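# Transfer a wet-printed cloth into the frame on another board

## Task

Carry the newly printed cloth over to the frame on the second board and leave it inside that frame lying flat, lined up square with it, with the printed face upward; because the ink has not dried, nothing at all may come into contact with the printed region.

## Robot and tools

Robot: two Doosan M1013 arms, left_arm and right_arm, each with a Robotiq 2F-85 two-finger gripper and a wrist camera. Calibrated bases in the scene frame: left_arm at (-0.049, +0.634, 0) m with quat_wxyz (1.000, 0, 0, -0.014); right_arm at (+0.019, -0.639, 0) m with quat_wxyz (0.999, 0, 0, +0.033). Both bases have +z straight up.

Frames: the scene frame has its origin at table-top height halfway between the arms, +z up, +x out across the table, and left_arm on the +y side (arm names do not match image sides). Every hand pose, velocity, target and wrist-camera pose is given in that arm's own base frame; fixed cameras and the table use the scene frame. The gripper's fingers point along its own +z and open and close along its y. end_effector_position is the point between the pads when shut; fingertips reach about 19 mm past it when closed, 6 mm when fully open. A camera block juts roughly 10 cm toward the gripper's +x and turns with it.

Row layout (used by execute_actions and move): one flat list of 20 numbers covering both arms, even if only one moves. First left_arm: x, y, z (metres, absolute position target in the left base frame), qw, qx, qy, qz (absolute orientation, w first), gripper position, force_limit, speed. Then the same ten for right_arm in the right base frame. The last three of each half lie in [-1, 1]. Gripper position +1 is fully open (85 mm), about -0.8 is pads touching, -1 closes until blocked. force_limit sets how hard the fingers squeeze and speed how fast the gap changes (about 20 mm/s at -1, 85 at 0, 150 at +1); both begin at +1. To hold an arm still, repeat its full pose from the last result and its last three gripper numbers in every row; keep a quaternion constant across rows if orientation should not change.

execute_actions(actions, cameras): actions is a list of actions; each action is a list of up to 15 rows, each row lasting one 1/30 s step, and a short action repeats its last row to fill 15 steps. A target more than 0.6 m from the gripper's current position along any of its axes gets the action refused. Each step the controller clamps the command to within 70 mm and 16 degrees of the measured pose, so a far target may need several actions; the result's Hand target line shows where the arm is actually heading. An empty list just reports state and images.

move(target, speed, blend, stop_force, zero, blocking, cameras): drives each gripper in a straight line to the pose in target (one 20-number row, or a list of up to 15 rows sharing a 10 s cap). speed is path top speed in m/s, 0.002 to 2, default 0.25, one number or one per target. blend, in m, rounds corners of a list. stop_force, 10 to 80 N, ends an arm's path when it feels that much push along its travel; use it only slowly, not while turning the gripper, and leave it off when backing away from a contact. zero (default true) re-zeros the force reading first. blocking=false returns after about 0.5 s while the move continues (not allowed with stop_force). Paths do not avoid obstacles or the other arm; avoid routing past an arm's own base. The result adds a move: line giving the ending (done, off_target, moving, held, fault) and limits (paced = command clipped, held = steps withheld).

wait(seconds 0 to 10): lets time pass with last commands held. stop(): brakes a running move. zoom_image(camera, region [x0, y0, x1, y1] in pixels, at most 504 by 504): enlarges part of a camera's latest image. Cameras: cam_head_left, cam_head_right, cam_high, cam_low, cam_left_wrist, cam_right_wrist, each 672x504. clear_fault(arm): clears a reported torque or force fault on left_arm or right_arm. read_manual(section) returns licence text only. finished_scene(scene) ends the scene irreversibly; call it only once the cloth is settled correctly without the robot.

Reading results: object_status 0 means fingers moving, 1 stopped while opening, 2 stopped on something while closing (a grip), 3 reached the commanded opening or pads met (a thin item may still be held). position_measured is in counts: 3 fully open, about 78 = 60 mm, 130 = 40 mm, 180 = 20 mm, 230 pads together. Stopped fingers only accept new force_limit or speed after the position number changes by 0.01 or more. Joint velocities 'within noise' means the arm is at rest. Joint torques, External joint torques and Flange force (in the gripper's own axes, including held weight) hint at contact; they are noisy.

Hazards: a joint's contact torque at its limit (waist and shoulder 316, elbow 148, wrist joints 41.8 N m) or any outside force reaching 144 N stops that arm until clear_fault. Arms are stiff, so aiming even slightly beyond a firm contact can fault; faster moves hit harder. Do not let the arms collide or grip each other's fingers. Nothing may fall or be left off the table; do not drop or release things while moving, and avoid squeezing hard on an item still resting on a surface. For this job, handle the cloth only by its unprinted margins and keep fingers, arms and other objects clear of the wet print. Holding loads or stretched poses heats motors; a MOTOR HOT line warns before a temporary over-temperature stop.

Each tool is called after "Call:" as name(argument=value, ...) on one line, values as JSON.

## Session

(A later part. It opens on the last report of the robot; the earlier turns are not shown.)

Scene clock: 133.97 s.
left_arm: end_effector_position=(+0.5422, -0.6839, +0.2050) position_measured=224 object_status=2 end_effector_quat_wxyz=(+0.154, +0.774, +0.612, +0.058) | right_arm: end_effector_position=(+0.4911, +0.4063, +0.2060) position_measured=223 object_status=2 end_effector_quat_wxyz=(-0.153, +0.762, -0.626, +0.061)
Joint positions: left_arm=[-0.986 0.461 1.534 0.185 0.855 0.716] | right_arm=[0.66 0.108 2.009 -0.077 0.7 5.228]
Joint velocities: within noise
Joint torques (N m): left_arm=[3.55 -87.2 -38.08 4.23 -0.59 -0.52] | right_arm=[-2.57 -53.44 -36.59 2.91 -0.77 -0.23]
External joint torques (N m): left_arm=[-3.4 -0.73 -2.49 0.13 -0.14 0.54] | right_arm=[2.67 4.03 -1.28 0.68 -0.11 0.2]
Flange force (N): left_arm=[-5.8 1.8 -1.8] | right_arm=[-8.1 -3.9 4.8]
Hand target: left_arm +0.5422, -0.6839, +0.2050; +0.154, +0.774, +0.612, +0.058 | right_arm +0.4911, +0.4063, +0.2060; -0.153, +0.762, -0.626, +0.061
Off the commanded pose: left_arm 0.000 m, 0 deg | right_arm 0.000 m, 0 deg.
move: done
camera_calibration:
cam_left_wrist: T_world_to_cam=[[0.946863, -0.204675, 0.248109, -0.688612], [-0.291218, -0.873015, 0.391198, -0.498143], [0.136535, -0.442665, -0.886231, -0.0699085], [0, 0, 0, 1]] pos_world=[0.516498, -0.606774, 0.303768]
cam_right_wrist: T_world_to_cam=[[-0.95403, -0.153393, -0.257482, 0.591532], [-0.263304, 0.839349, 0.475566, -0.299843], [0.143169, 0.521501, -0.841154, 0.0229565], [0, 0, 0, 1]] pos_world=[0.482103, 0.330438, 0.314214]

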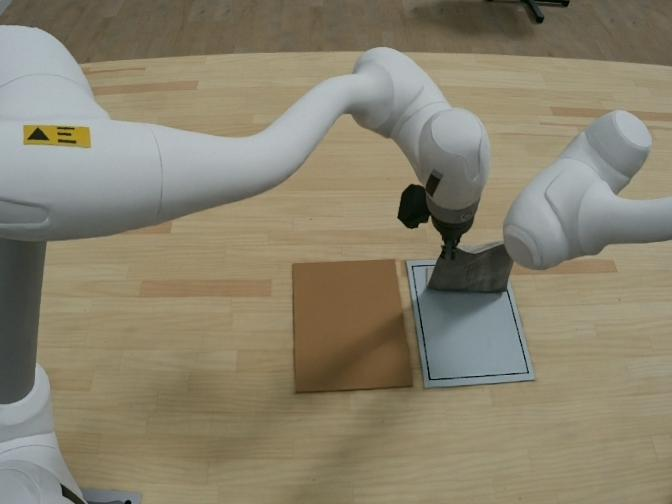

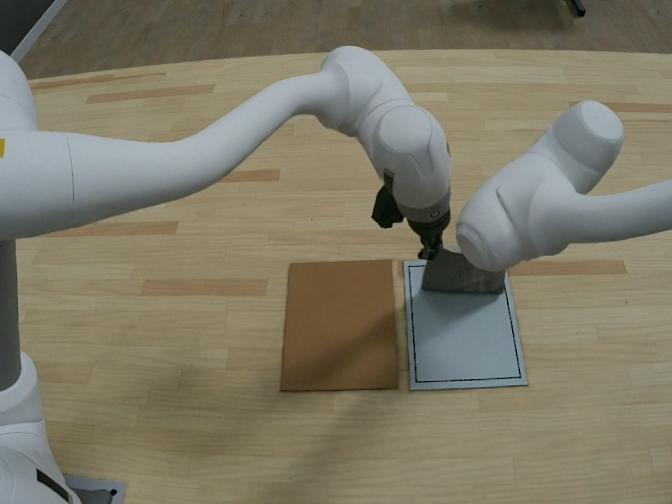

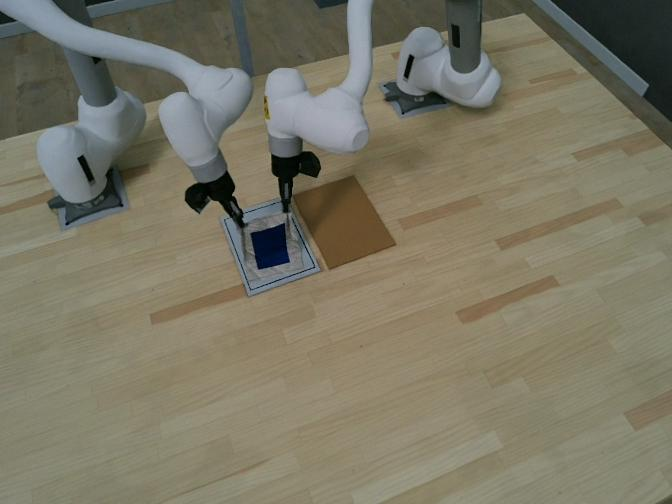

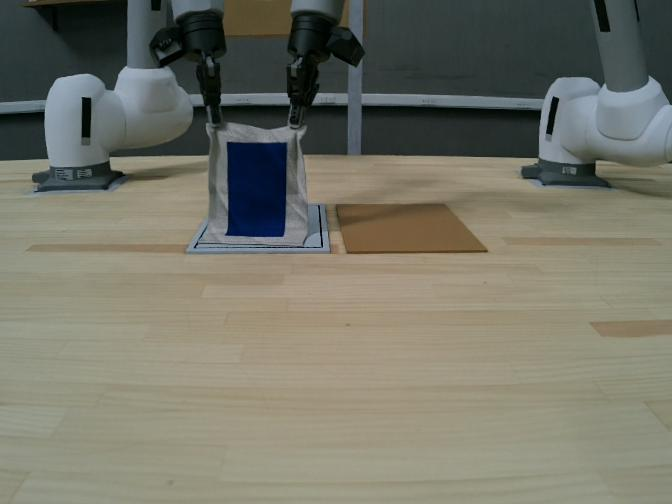

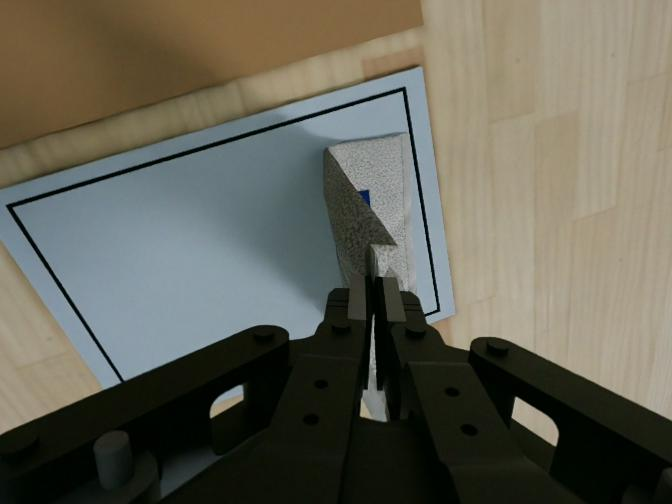

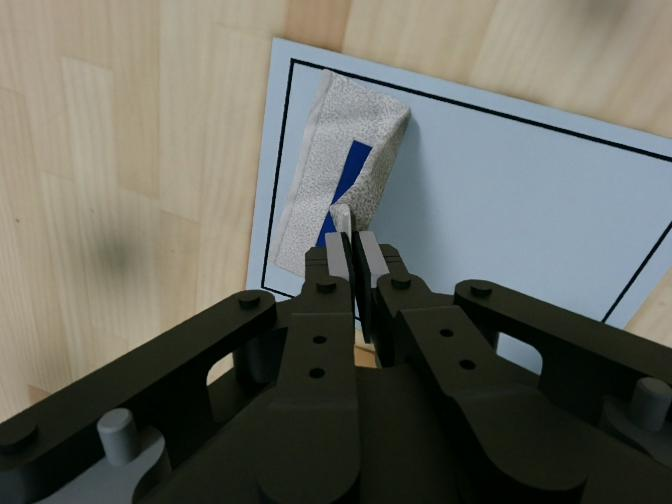

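Call:
move(target=[[0.5712,-0.6862,0.2750,0.1540,0.7738,0.6117,0.0577,-1,-0.7,-1,0.5198,0.4013,0.2790,-0.1529,0.7620,-0.6263,0.0606,-1,-0.7,-1],[0.6886,-0.6990,0.2990,0.1540,0.7738,0.6117,0.0577,-1,-0.7,-1,0.6355,0.3775,0.3030,-0.1529,0.7620,-0.6263,0.0606,-1,-0.7,-1]], speed=0.07, blend=0.01, cameras=[])

Call:
wait(seconds=4.5, cameras=["cam_low","cam_head_left"])

Call:
move(target=[[0.6886,-0.6990,0.2790,0.1540,0.7738,0.6117,0.0577,-1,-0.7,-1,0.6355,0.3775,0.2830,-0.1529,0.7620,-0.6263,0.0606,-1,-0.7,-1],[0.6665,-0.6943,0.2660,0.1540,0.7738,0.6117,0.0577,-1,-0.7,-1,0.6138,0.3843,0.2700,-0.1529,0.7620,-0.6263,0.0606,-1,-0.7,-1],[0.6092,-0.6858,0.2580,0.1540,0.7738,0.6117,0.0577,-1,-0.7,-1,0.5577,0.3981,0.2620,-0.1529,0.7620,-0.6263,0.0606,-1,-0.7,-1]], speed=[0.05,0.1,0.1], blend=0.006)

Call:
zoom_image(camera="cam_low", region=[130, 40, 350, 280])

Call:
zoom_image(camera="cam_high", region=[200, 160, 360, 320])

Scene clock: 143.30 s.
left_arm: end_effector_position=(+0.6886, -0.6990, +0.2990) position_measured=224 object_status=2 end_effector_quat_wxyz=(+0.154, +0.774, +0.612, +0.058) | right_arm: end_effector_position=(+0.6355, +0.3775, +0.3030) position_measured=223 object_status=2 end_effector_quat_wxyz=(-0.153, +0.762, -0.626, +0.061)
Joint positions: left_arm=[-0.858 0.58 1.169 0.114 1.08 0.908] | right_arm=[0.487 0.19 1.719 0.008 0.902 5.001]
Joint velocities: within noise
Joint torques (N m): left_arm=[3.53 -101.04 -40.69 4.54 -0.72 -0.57] | right_arm=[-2.58 -66.18 -40.4 3.39 -0.82 -0.25]
External joint torques (N m): left_arm=[-3.38 -0.94 -2.85 0.11 -0.1 0.59] | right_arm=[2.63 4.02 -1.48 0.72 -0.09 0.22]
Flange force (N): left_arm=[-6.3 4.4 -2.1] | right_arm=[-6.7 -6.6 3.4]
Hand target: left_arm +0.6886, -0.6990, +0.2990; +0.154, +0.774, +0.612, +0.058 | right_arm +0.6355, +0.3775, +0.3030; -0.153, +0.762, -0.626, +0.061
Off the commanded pose: left_arm 0.000 m, 0 deg | right_arm 0.000 m, 0 deg.
move: done
No camera images: "cameras" was empty.

Scene clock: 147.80 s.
left_arm: end_effector_position=(+0.6886, -0.6990, +0.2990) position_measured=224 object_status=2 end_effector_quat_wxyz=(+0.154, +0.774, +0.612, +0.058) | right_arm: end_effector_position=(+0.6355, +0.3775, +0.3030) position_measured=223 object_status=2 end_effector_quat_wxyz=(-0.153, +0.762, -0.626, +0.061)
Joint positions: left_arm=[-0.858 0.581 1.169 0.114 1.08 0.908] | right_arm=[0.487 0.191 1.719 0.008 0.902 5.001]
Joint velocities: within noise
Joint torques (N m): left_arm=[3.59 -101.13 -40.72 4.61 -0.71 -0.57] | right_arm=[-2.64 -66.43 -40.45 3.39 -0.83 -0.2]
External joint torques (N m): left_arm=[-3.6 -0.09 -2.62 0.01 -0.11 0.59] | right_arm=[2.71 4.79 -1.19 0.7 -0.08 0.18]
Flange force (N): left_arm=[-6.9 4.8 -1.3] | right_arm=[-6.9 -7.0 4.3]
Hand target: left_arm +0.6886, -0.6990, +0.2990; +0.154, +0.774, +0.612, +0.058 | right_arm +0.6355, +0.3775, +0.3030; -0.153, +0.762, -0.626, +0.061
Tool commands: left_gripper/position=-1.0 left_gripper/force_limit=-0.7 left_gripper/speed=-1.0 right_gripper/position=-1.0 right_gripper/force_limit=-0.7 right_gripper/speed=-1.0
Off the commanded pose: left_arm 0.000 m, 0 deg | right_arm 0.000 m, 0 deg.
wait: 4.50 s; at rest by 0.17 s
Images, in order (width x height): cam_head_left 672x504, cam_low 672x504.

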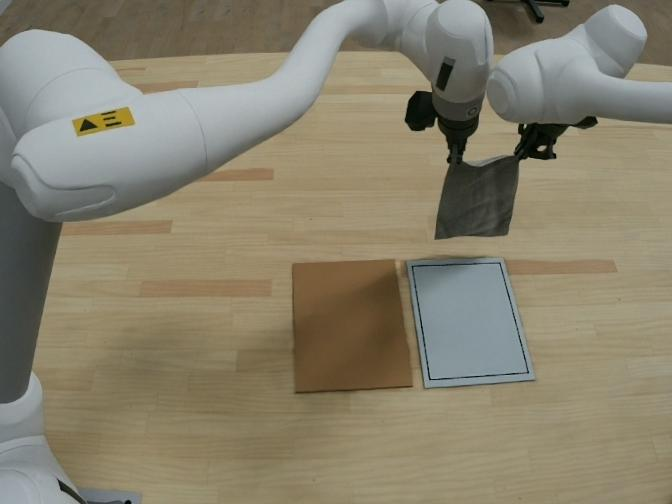

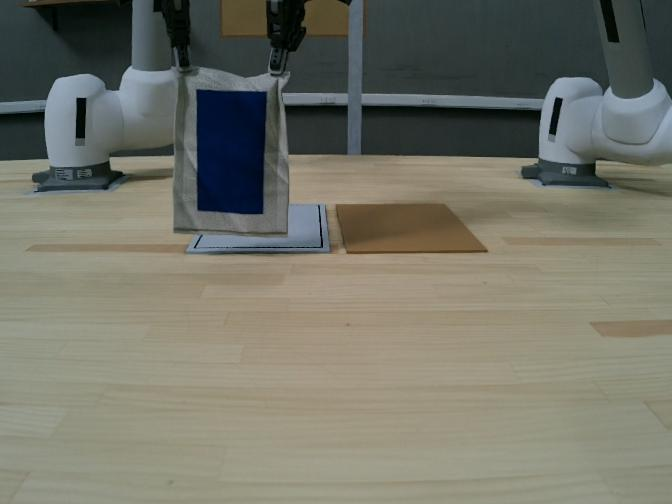

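Scene clock: 149.37 s.
left_arm: end_effector_position=(+0.6092, -0.6858, +0.2580) position_measured=224 object_status=2 end_effector_quat_wxyz=(+0.154, +0.774, +0.612, +0.058) | right_arm: end_effector_position=(+0.5577, +0.3981, +0.2620) position_measured=223 object_status=2 end_effector_quat_wxyz=(-0.153, +0.762, -0.626, +0.061)
Joint positions: left_arm=[-0.92 0.495 1.38 0.146 0.963 0.819] | right_arm=[0.58 0.134 1.865 -0.033 0.813 5.116]
Joint velocities: within noise
Joint torques (N m): left_arm=[3.47 -91.91 -39.5 4.47 -0.64 -0.59] | right_arm=[-2.66 -58.72 -39.08 3.12 -0.81 -0.17]
External joint torques (N m): left_arm=[-3.7 -0.5 -2.73 0.05 -0.15 0.62] | right_arm=[2.57 4.38 -1.19 0.76 -0.09 0.15]
Flange force (N): left_arm=[-6.5 3.1 -1.7] | right_arm=[-7.2 -5.4 4.5]
Hand target: left_arm +0.6092, -0.6858, +0.2580; +0.154, +0.774, +0.612, +0.058 | right_arm +0.5577, +0.3981, +0.2620; -0.153, +0.762, -0.626, +0.061
Off the commanded pose: left_arm 0.000 m, 0 deg | right_arm 0.000 m, 0 deg.
move: done
camera_calibration:
cam_left_wrist: T_world_to_cam=[[0.946876, -0.204716, 0.248025, -0.765687], [-0.291222, -0.873003, 0.391224, -0.500994], [0.136437, -0.442671, -0.886243, -0.0328825], [0, 0, 0, 1]] pos_world=[0.583597, -0.608674, 0.356769]
cam_right_wrist: T_world_to_cam=[[-0.954024, -0.153414, -0.257494, 0.668239], [-0.263328, 0.839346, 0.47556, -0.302039], [0.143169, 0.521501, -0.841154, 0.0648024], [0, 0, 0, 1]] pos_world=[0.548703, 0.322238, 0.370214]

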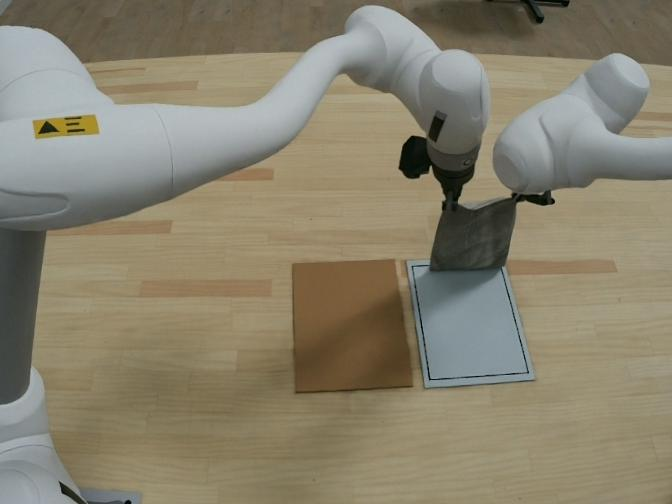

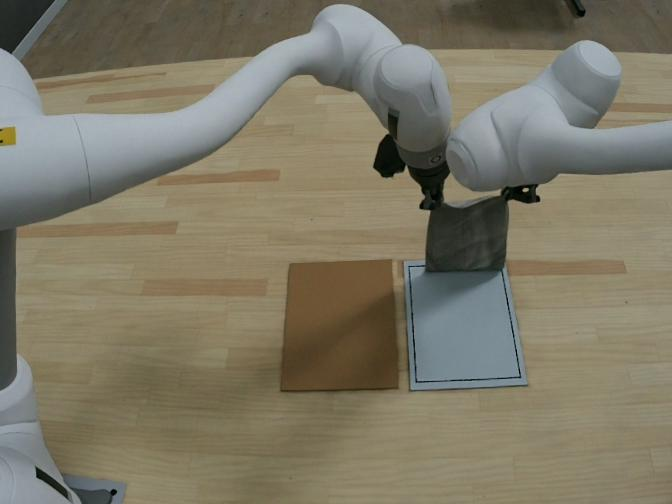

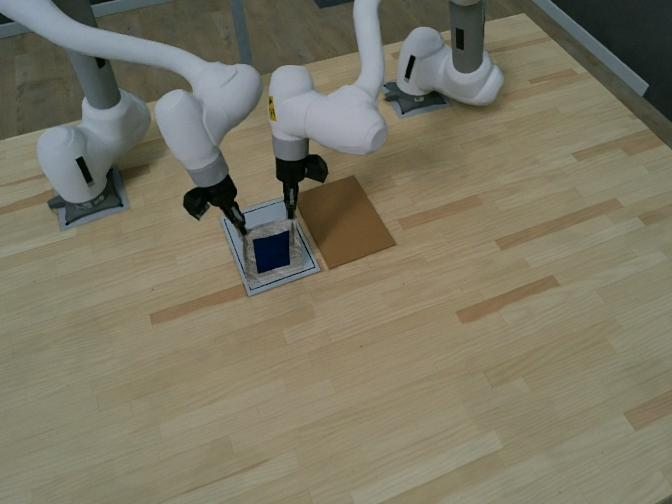

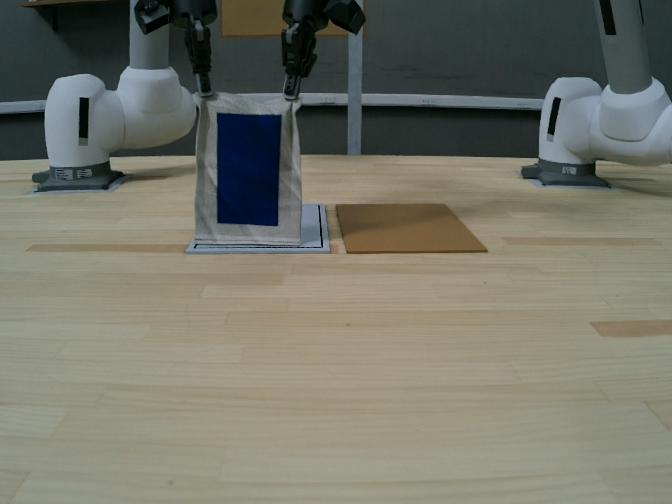

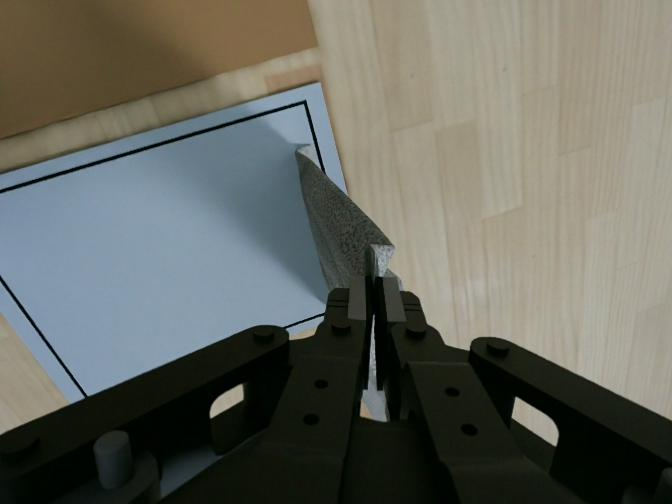

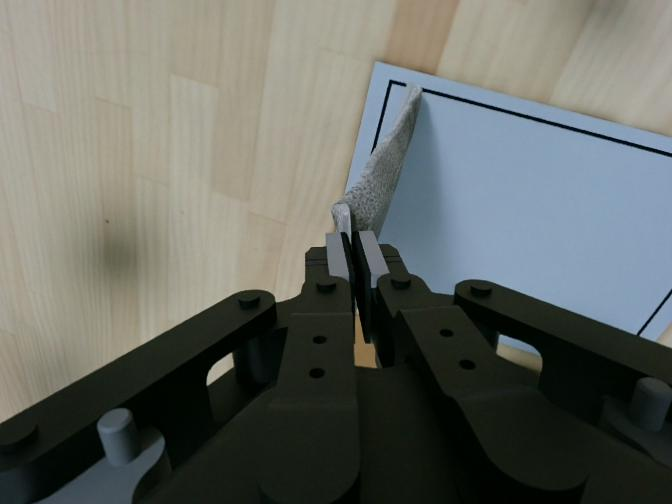

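Scaled by 2.100 from the camera's 672x504 image, which has a finer 960x720 frame.

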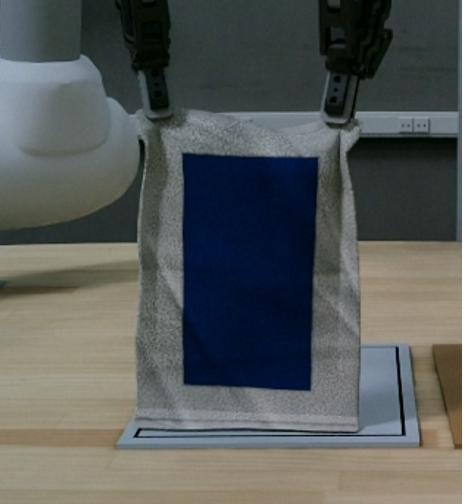

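Scaled by 3.150 from the camera's 672x504 image, which has a finer 960x720 frame.

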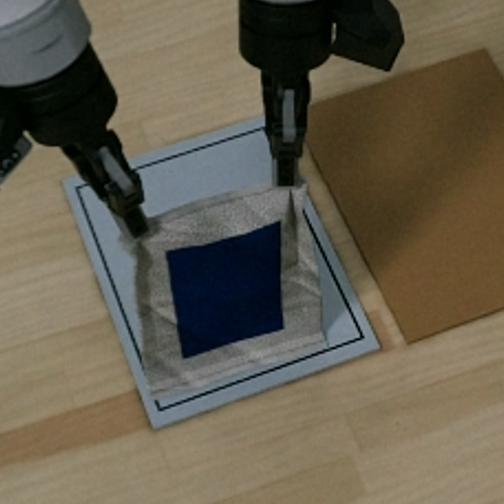

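Call:
move(target=[[0.5831,-0.6793,0.2400,0.1540,0.7738,0.6117,0.0577,-1,-0.7,-1,0.5381,0.4068,0.2440,-0.1529,0.7620,-0.6263,0.0606,-1,-0.7,-1],[0.5380,-0.6749,0.2050,0.1540,0.7738,0.6117,0.0577,-1,-0.7,-1,0.4955,0.4153,0.2090,-0.1529,0.7620,-0.6263,0.0606,-1,-0.7,-1]], speed=0.08, blend=0.006)

Call:
zoom_image(camera="cam_low", region=[130, 70, 350, 280])

Call:
zoom_image(camera="cam_high", region=[200, 160, 360, 320])

Scene clock: 153.03 s.
left_arm: end_effector_position=(+0.5380, -0.6749, +0.2050) position_measured=224 object_status=2 end_effector_quat_wxyz=(+0.154, +0.774, +0.612, +0.058) | right_arm: end_effector_position=(+0.4955, +0.4153, +0.2090) position_measured=223 object_status=2 end_effector_quat_wxyz=(-0.153, +0.762, -0.626, +0.061)
Joint positions: left_arm=[-0.984 0.446 1.556 0.186 0.847 0.717] | right_arm=[0.668 0.119 1.989 -0.081 0.708 5.238]
Joint velocities: within noise
Joint torques (N m): left_arm=[3.65 -86.03 -37.87 4.26 -0.68 -0.52] | right_arm=[-2.72 -54.94 -36.83 2.9 -0.77 -0.19]
External joint torques (N m): left_arm=[-3.67 -0.14 -2.53 0.07 -0.06 0.54] | right_arm=[2.8 4.22 -1.14 0.69 -0.1 0.16]
Flange force (N): left_arm=[-6.6 2.1 -1.3] | right_arm=[-8.2 -3.8 5.0]
Hand target: left_arm +0.5380, -0.6749, +0.2050; +0.154, +0.774, +0.612, +0.058 | right_arm +0.4955, +0.4153, +0.2090; -0.153, +0.762, -0.626, +0.061
Off the commanded pose: left_arm 0.000 m, 0 deg | right_arm 0.000 m, 0 deg.
move: done
camera_calibration:
cam_left_wrist: T_world_to_cam=[[0.946863, -0.204675, 0.248109, -0.682793], [-0.291218, -0.873015, 0.391198, -0.491509], [0.136535, -0.442665, -0.886231, -0.065351], [0, 0, 0, 1]] pos_world=[0.512298, -0.597774, 0.303768]
cam_right_wrist: T_world_to_cam=[[-0.95403, -0.153393, -0.257482, 0.597882], [-0.263304, 0.839349, 0.475566, -0.307665], [0.143169, 0.521501, -0.841154, 0.0201565], [0, 0, 0, 1]] pos_world=[0.486503, 0.339438, 0.317214]

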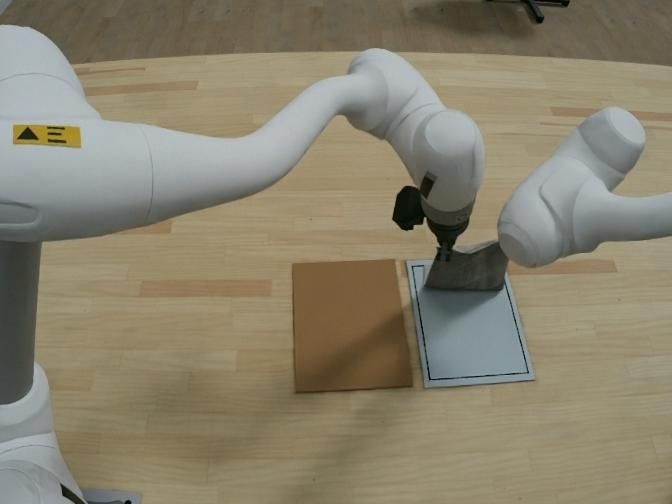

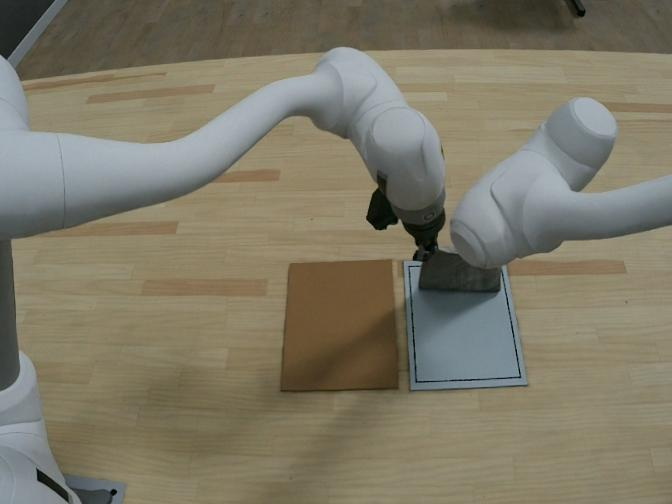

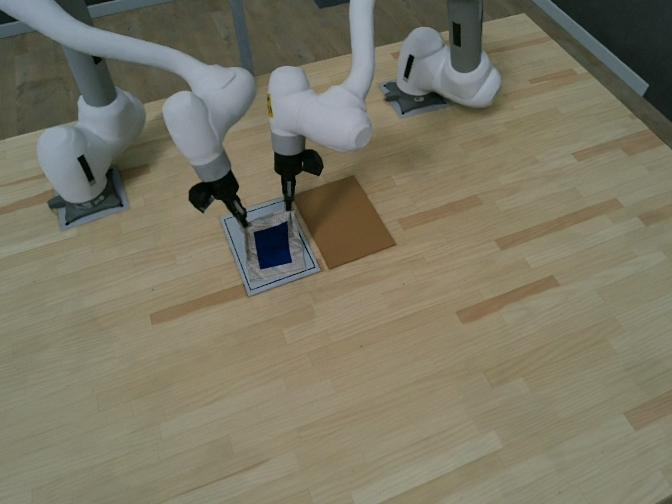

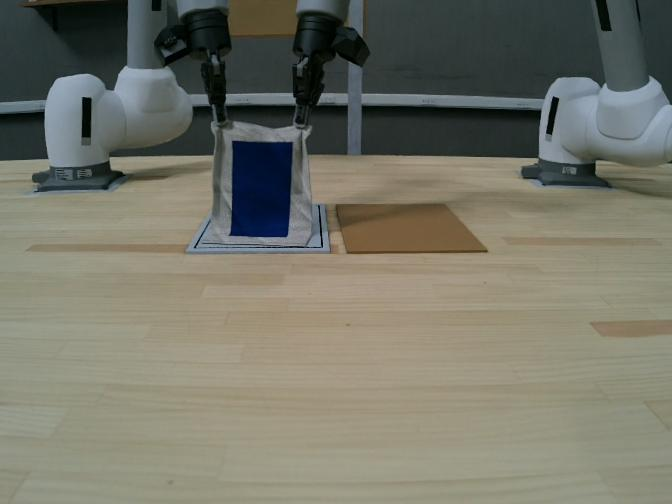

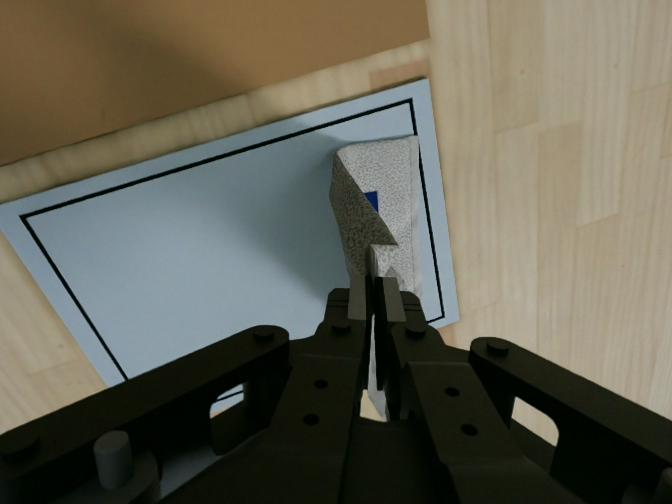

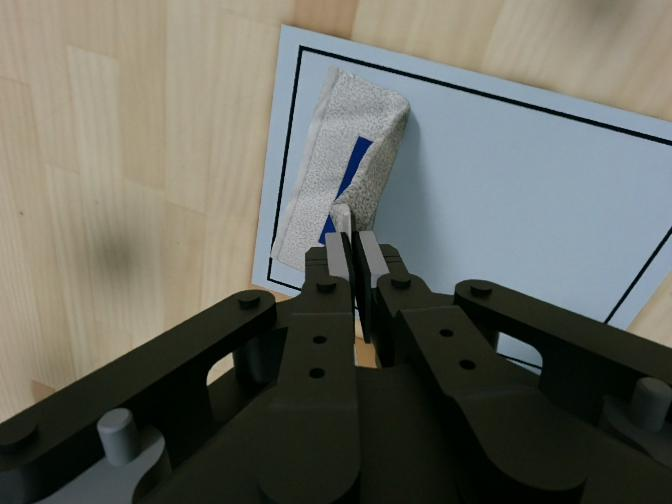

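Scaled by 2.291 from the camera's 672x504 image, which has a finer 960x720 frame.

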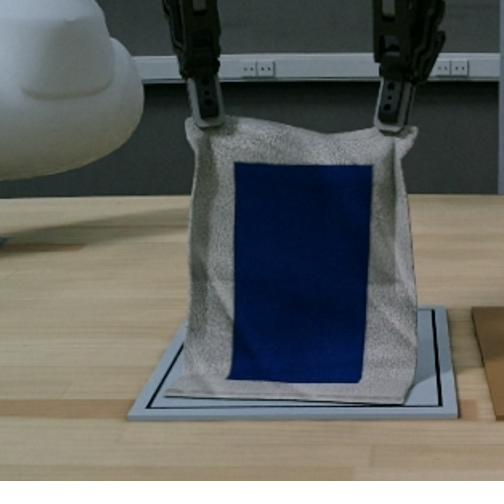

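Scaled by 3.150 from the camera's 672x504 image, which has a finer 960x720 frame.

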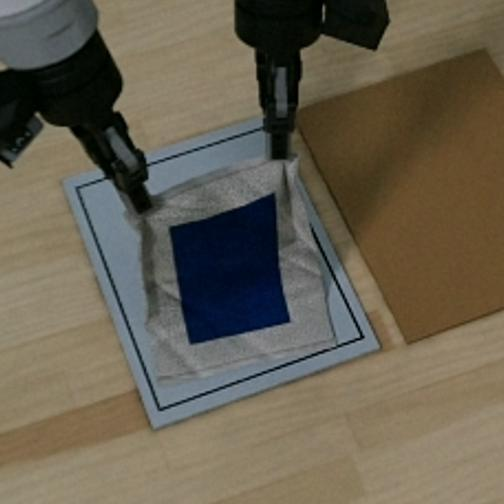

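Call:
move(target=[[0.5672,-0.6862,0.2750,0.1535,0.7685,0.6184,0.0590,-1,-0.7,-1,0.5238,0.4013,0.2780,-0.1544,0.7781,-0.6061,0.0566,-1,-0.7,-1],[0.6846,-0.6940,0.2990,0.1535,0.7685,0.6184,0.0590,-1,-0.7,-1,0.6395,0.3825,0.3020,-0.1544,0.7781,-0.6061,0.0566,-1,-0.7,-1]], speed=0.07, blend=0.01, cameras=[])

Call:
wait(seconds=4.5, cameras=["cam_low"])

Call:
move(target=[[0.6846,-0.6940,0.2790,0.1535,0.7685,0.6184,0.0590,-1,-0.7,-1,0.6395,0.3825,0.2820,-0.1544,0.7781,-0.6061,0.0566,-1,-0.7,-1],[0.6625,-0.6863,0.2660,0.1535,0.7685,0.6184,0.0590,-1,-0.7,-1,0.6178,0.3923,0.2690,-0.1544,0.7781,-0.6061,0.0566,-1,-0.7,-1],[0.6052,-0.6778,0.2580,0.1535,0.7685,0.6184,0.0590,-1,-0.7,-1,0.5617,0.4061,0.2610,-0.1544,0.7781,-0.6061,0.0566,-1,-0.7,-1]], speed=[0.05,0.1,0.1], blend=0.006)

Call:
zoom_image(camera="cam_low", region=[130, 40, 350, 280])

Call:
zoom_image(camera="cam_high", region=[200, 160, 360, 320])

Scene clock: 162.37 s.
left_arm: end_effector_position=(+0.6799, -0.6937, +0.2981) position_measured=224 object_status=2 end_effector_quat_wxyz=(+0.153, +0.768, +0.618, +0.059) | right_arm: end_effector_position=(+0.6271, +0.3845, +0.2994) position_measured=223 object_status=2 end_effector_quat_wxyz=(-0.154, +0.778, -0.606, +0.057)
Joint positions: left_arm=[-0.863 0.565 1.196 0.122 1.071 0.882] | right_arm=[0.495 0.187 1.73 0.026 0.895 4.948]
Joint velocities: within noise
Joint torques (N m): left_arm=[3.53 -99.62 -41.32 4.55 -0.68 -0.53] | right_arm=[-2.8 -66.97 -40.34 3.28 -0.79 -0.15]
External joint torques (N m): left_arm=[-3.7 -1.06 -2.22 0.1 -0.13 0.55] | right_arm=[2.88 5.43 -1.37 0.85 -0.12 0.13]
Flange force (N): left_arm=[-5.5 2.1 -2.0] | right_arm=[-7.0 -8.3 5.1]
Hand target: left_arm +0.6799, -0.6937, +0.2980; +0.153, +0.768, +0.618, +0.059 | right_arm +0.6271, +0.3845, +0.2994; -0.154, +0.778, -0.606, +0.057
Off the commanded pose: left_arm 0.005 m, 0 deg | right_arm 0.013 m, 0 deg.
move: held (right_arm; a check stopped the path), off_target (left_arm; braked when a check withheld steps of right_arm); path passed 1 of 2 targets; limits=held
pose unreachable (right arm): on one or more control steps of this call, first in action 0 (counted from 0), this arm could not follow its commanded pose, so it was not sent that pose on those steps. It may still have moved: this result reports where it is.
cause: moving toward the commanded pose would bring a part of the arm too close to another arm (a part of this arm just beyond joint 4 (forearm roll) and a part of the left arm just beyond its joint 5 (wrist pitch)).
No camera images: "cameras" was empty.

Scene clock: 166.87 s.
left_arm: end_effector_position=(+0.6799, -0.6937, +0.2980) position_measured=224 object_status=2 end_effector_quat_wxyz=(+0.153, +0.768, +0.618, +0.059) | right_arm: end_effector_position=(+0.6271, +0.3845, +0.2994) position_measured=223 object_status=2 end_effector_quat_wxyz=(-0.154, +0.778, -0.606, +0.057)
Joint positions: left_arm=[-0.863 0.565 1.196 0.122 1.071 0.882] | right_arm=[0.495 0.187 1.73 0.026 0.895 4.948]
Joint velocities: within noise
Joint torques (N m): left_arm=[3.4 -99.89 -40.77 4.59 -0.74 -0.52] | right_arm=[-2.73 -66 -40.39 3.46 -0.83 -0.21]
External joint torques (N m): left_arm=[-3.64 -0.41 -2.68 0.05 -0.07 0.55] | right_arm=[2.62 4.17 -1.43 0.68 -0.08 0.19]
Flange force (N): left_arm=[-6.8 4.2 -1.7] | right_arm=[-6.4 -7.0 3.7]
Hand target: left_arm +0.6799, -0.6937, +0.2980; +0.153, +0.768, +0.618, +0.059 | right_arm +0.6271, +0.3845, +0.2994; -0.154, +0.778, -0.606, +0.057
Tool commands: left_gripper/position=-1.0 left_gripper/force_limit=-0.7 left_gripper/speed=-1.0 right_gripper/position=-1.0 right_gripper/force_limit=-0.7 right_gripper/speed=-1.0
Off the commanded pose: left_arm 0.005 m, 0 deg | right_arm 0.013 m, 0 deg.
wait: 4.50 s; at rest by 0.17 s
Images, in order (width x height): cam_low 672x504.

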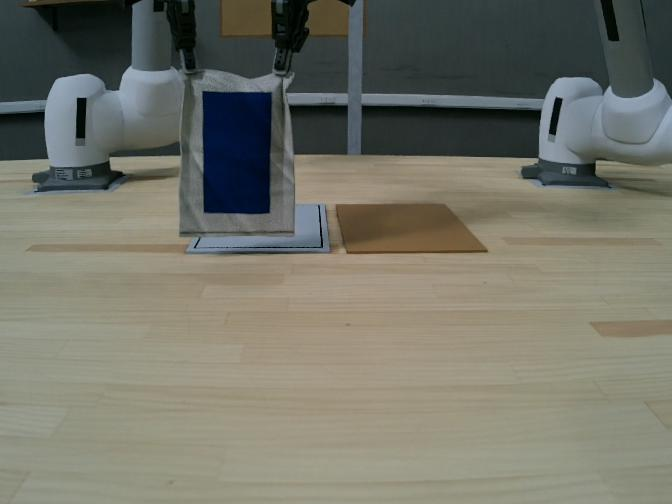

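Scene clock: 168.47 s.
left_arm: end_effector_position=(+0.6052, -0.6778, +0.2580) position_measured=224 object_status=2 end_effector_quat_wxyz=(+0.153, +0.768, +0.618, +0.059) | right_arm: end_effector_position=(+0.5617, +0.4061, +0.2610) position_measured=223 object_status=2 end_effector_quat_wxyz=(-0.154, +0.778, -0.606, +0.057)
Joint positions: left_arm=[-0.919 0.482 1.4 0.152 0.958 0.798] | right_arm=[0.579 0.146 1.853 -0.01 0.812 5.05]
Joint velocities: within noise
Joint torques (N m): left_arm=[3.53 -90.98 -39.62 4.47 -0.68 -0.55] | right_arm=[-2.65 -60.09 -39.18 3.19 -0.82 -0.19]
External joint torques (N m): left_arm=[-3.44 -0.82 -2.7 0.07 -0.1 0.58] | right_arm=[2.77 4.42 -1.06 0.73 -0.08 0.17]
Flange force (N): left_arm=[-6.1 2.8 -2.1] | right_arm=[-7.1 -5.5 4.7]
Hand target: left_arm +0.6052, -0.6778, +0.2580; +0.153, +0.768, +0.618, +0.059 | right_arm +0.5617, +0.4061, +0.2610; -0.154, +0.778, -0.606, +0.057
Off the commanded pose: left_arm 0.000 m, 0 deg | right_arm 0.000 m, 0 deg.
move: done
camera_calibration:
cam_left_wrist: T_world_to_cam=[[0.950295, -0.188262, 0.247987, -0.751118], [-0.276026, -0.877905, 0.39127, -0.507717], [0.144048, -0.440272, -0.886234, -0.0317674], [0, 0, 0, 1]] pos_world=[0.578216, -0.601121, 0.356769]
cam_right_wrist: T_world_to_cam=[[-0.944694, -0.203069, -0.257521, 0.688036], [-0.306848, 0.824454, 0.47552, -0.276737], [0.115751, 0.52824, -0.841168, 0.0718482], [0, 0, 0, 1]] pos_world=[0.556751, 0.329923, 0.369214]

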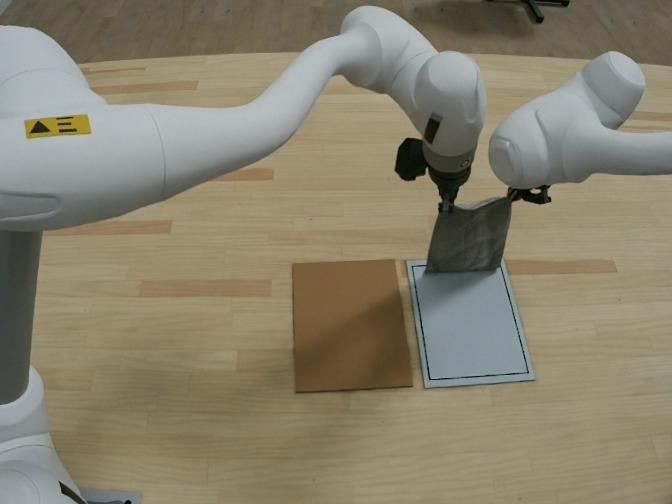

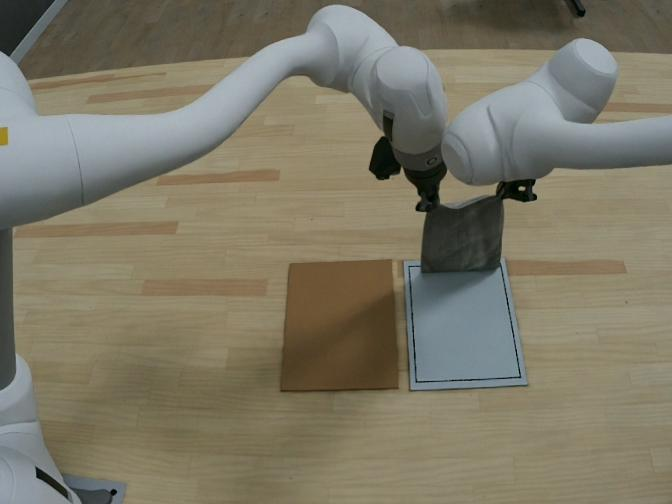

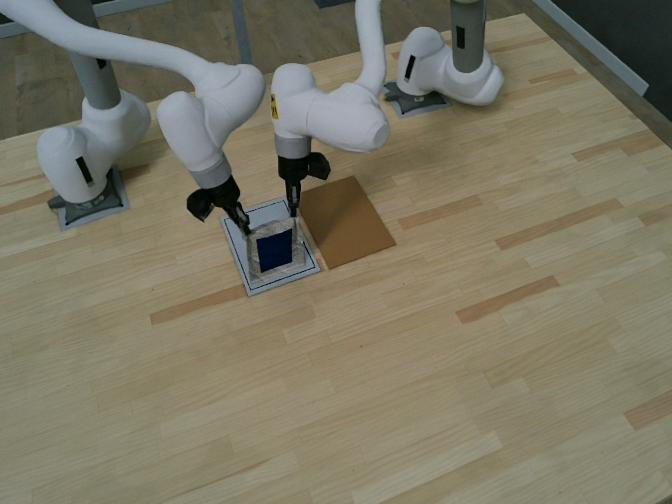

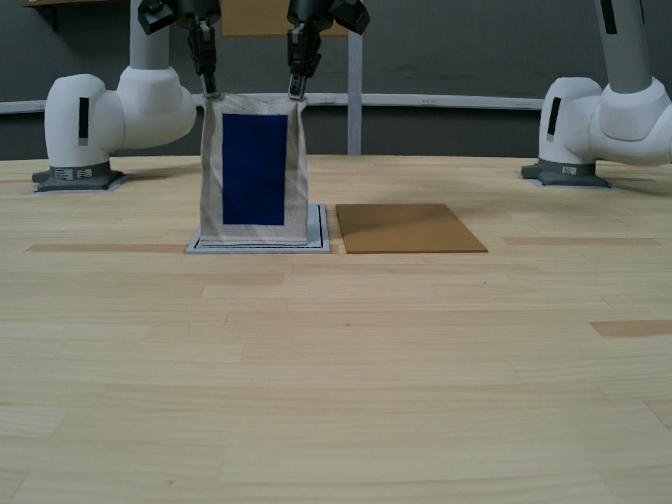

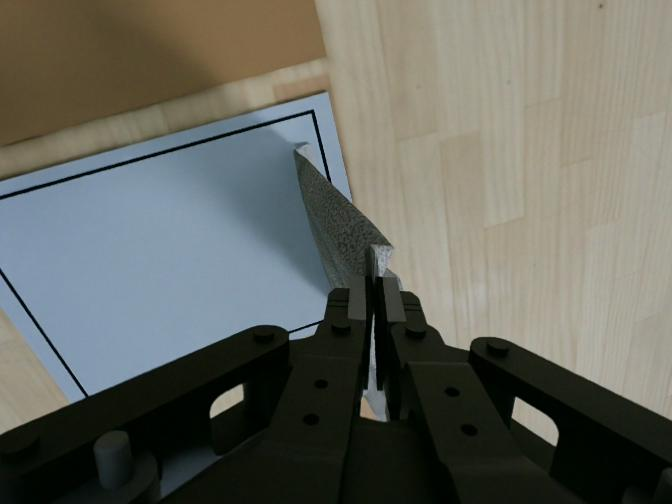

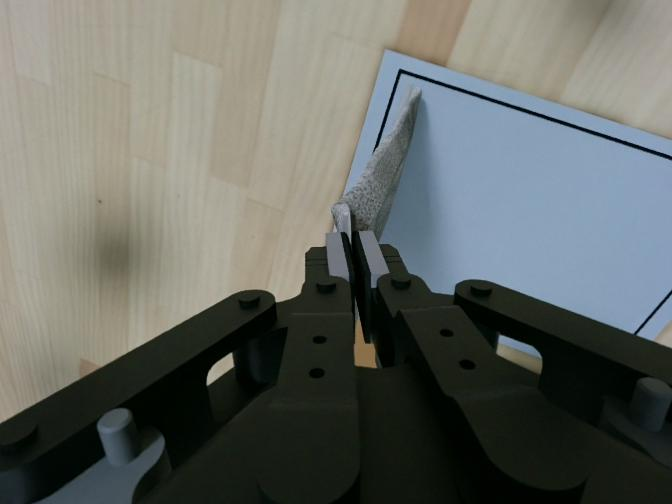

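Scaled by 2.100 from the camera's 672x504 image, which has a finer 960x720 frame.

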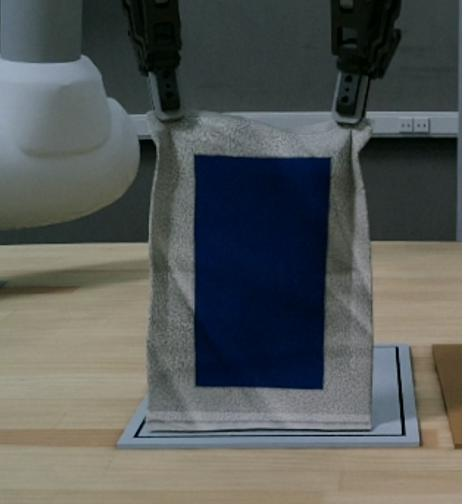

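Scaled by 3.150 from the camera's 672x504 image, which has a finer 960x720 frame.

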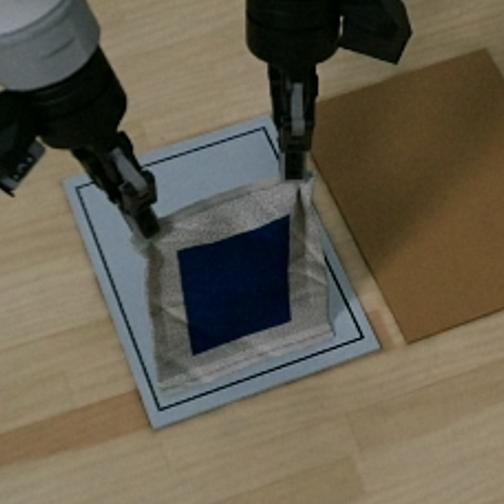

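Call:
move(target=[[0.5801,-0.6753,0.2400,0.1535,0.7685,0.6184,0.0590,-1,-0.7,-1,0.5411,0.4108,0.2430,-0.1544,0.7781,-0.6061,0.0566,-1,-0.7,-1],[0.5350,-0.6719,0.2050,0.1535,0.7685,0.6184,0.0590,-1,-0.7,-1,0.4985,0.4183,0.2080,-0.1544,0.7781,-0.6061,0.0566,-1,-0.7,-1]], speed=0.08, blend=0.006)

Call:
zoom_image(camera="cam_low", region=[130, 70, 350, 280])

Call:
zoom_image(camera="cam_high", region=[200, 160, 360, 320])

Scene clock: 172.00 s.
left_arm: end_effector_position=(+0.5350, -0.6719, +0.2050) position_measured=224 object_status=2 end_effector_quat_wxyz=(+0.154, +0.768, +0.618, +0.059) | right_arm: end_effector_position=(+0.4985, +0.4183, +0.2080) position_measured=223 object_status=2 end_effector_quat_wxyz=(-0.154, +0.778, -0.606, +0.057)
Joint positions: left_arm=[-0.987 0.441 1.564 0.194 0.847 0.692] | right_arm=[0.66 0.125 1.984 -0.051 0.704 5.158]
Joint velocities: within noise
Joint torques (N m): left_arm=[3.65 -85.18 -37.59 4.27 -0.58 -0.53] | right_arm=[-2.74 -55.35 -36.72 2.97 -0.79 -0.19]
External joint torques (N m): left_arm=[-3.56 -0.12 -2.66 0.06 -0.14 0.55] | right_arm=[2.67 4.31 -1.15 0.66 -0.1 0.16]
Flange force (N): left_arm=[-6.7 2.3 -1.3] | right_arm=[-7.7 -4.5 5.3]
Hand target: left_arm +0.5350, -0.6719, +0.2050; +0.153, +0.768, +0.618, +0.059 | right_arm +0.4985, +0.4183, +0.2080; -0.154, +0.778, -0.606, +0.057
Off the commanded pose: left_arm 0.000 m, 0 deg | right_arm 0.000 m, 0 deg.
move: done
camera_calibration:
cam_left_wrist: T_world_to_cam=[[0.950295, -0.188262, 0.247987, -0.670153], [-0.276026, -0.877905, 0.39127, -0.501177], [0.144048, -0.440272, -0.886234, -0.066028], [0, 0, 0, 1]] pos_world=[0.508016, -0.595221, 0.303769]
cam_right_wrist: T_world_to_cam=[[-0.944694, -0.203069, -0.257521, 0.617066], [-0.306848, 0.824454, 0.47552, -0.281017], [0.115751, 0.52824, -0.841168, 0.0281488], [0, 0, 0, 1]] pos_world=[0.493451, 0.342123, 0.316214]

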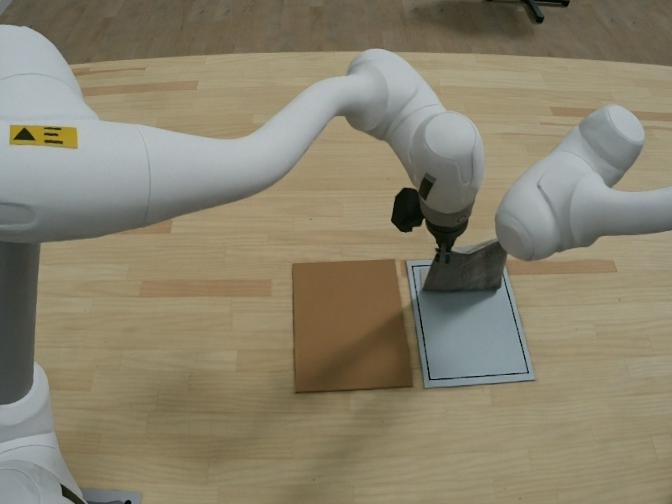

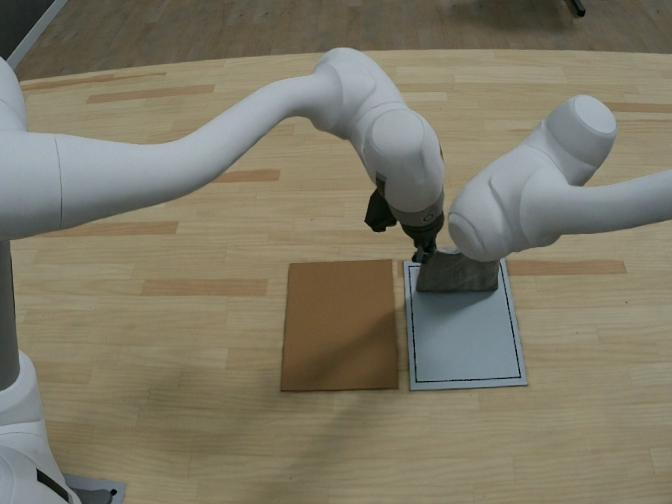

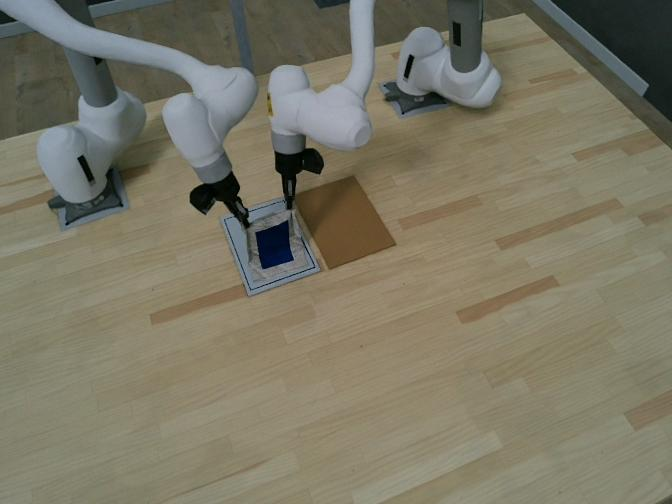

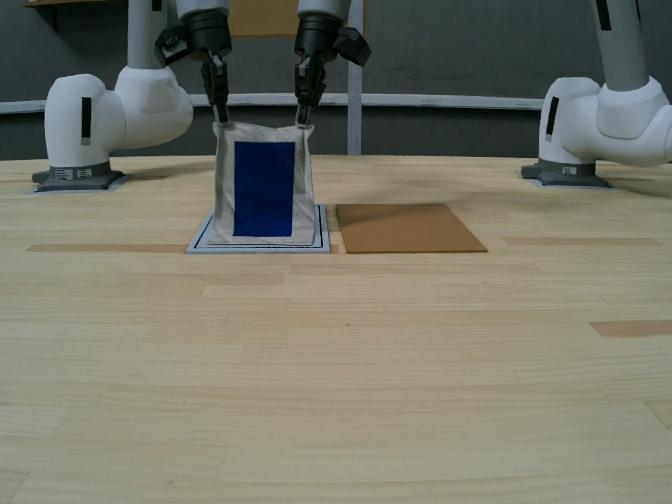

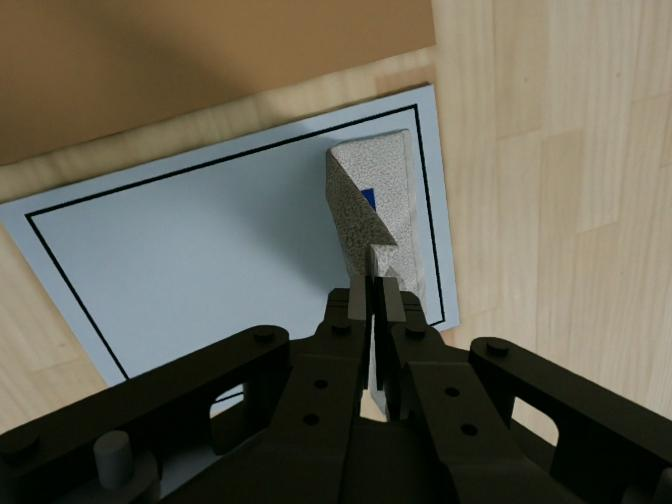

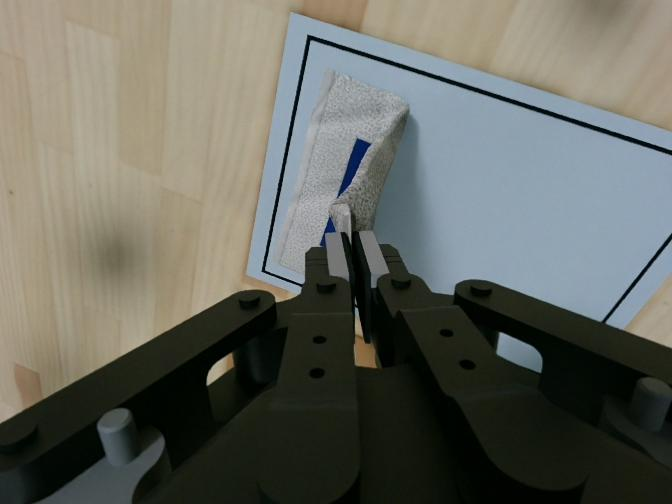

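Scaled by 2.291 from the camera's 672x504 image, which has a finer 960x720 frame.

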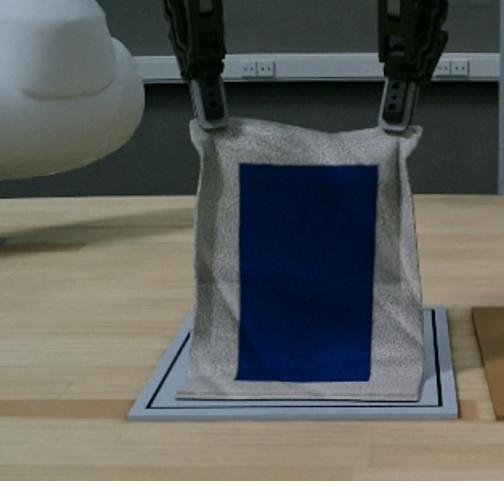

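Scaled by 3.150 from the camera's 672x504 image, which has a finer 960x720 frame.

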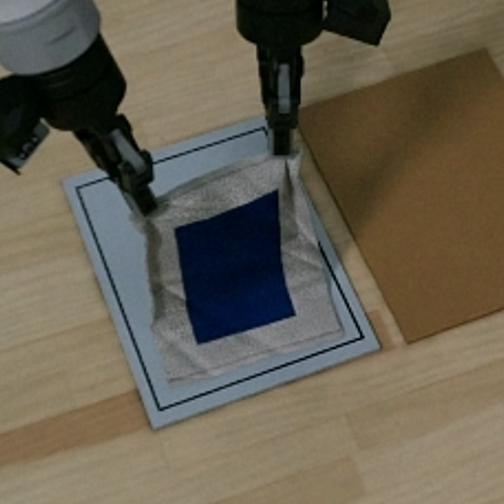

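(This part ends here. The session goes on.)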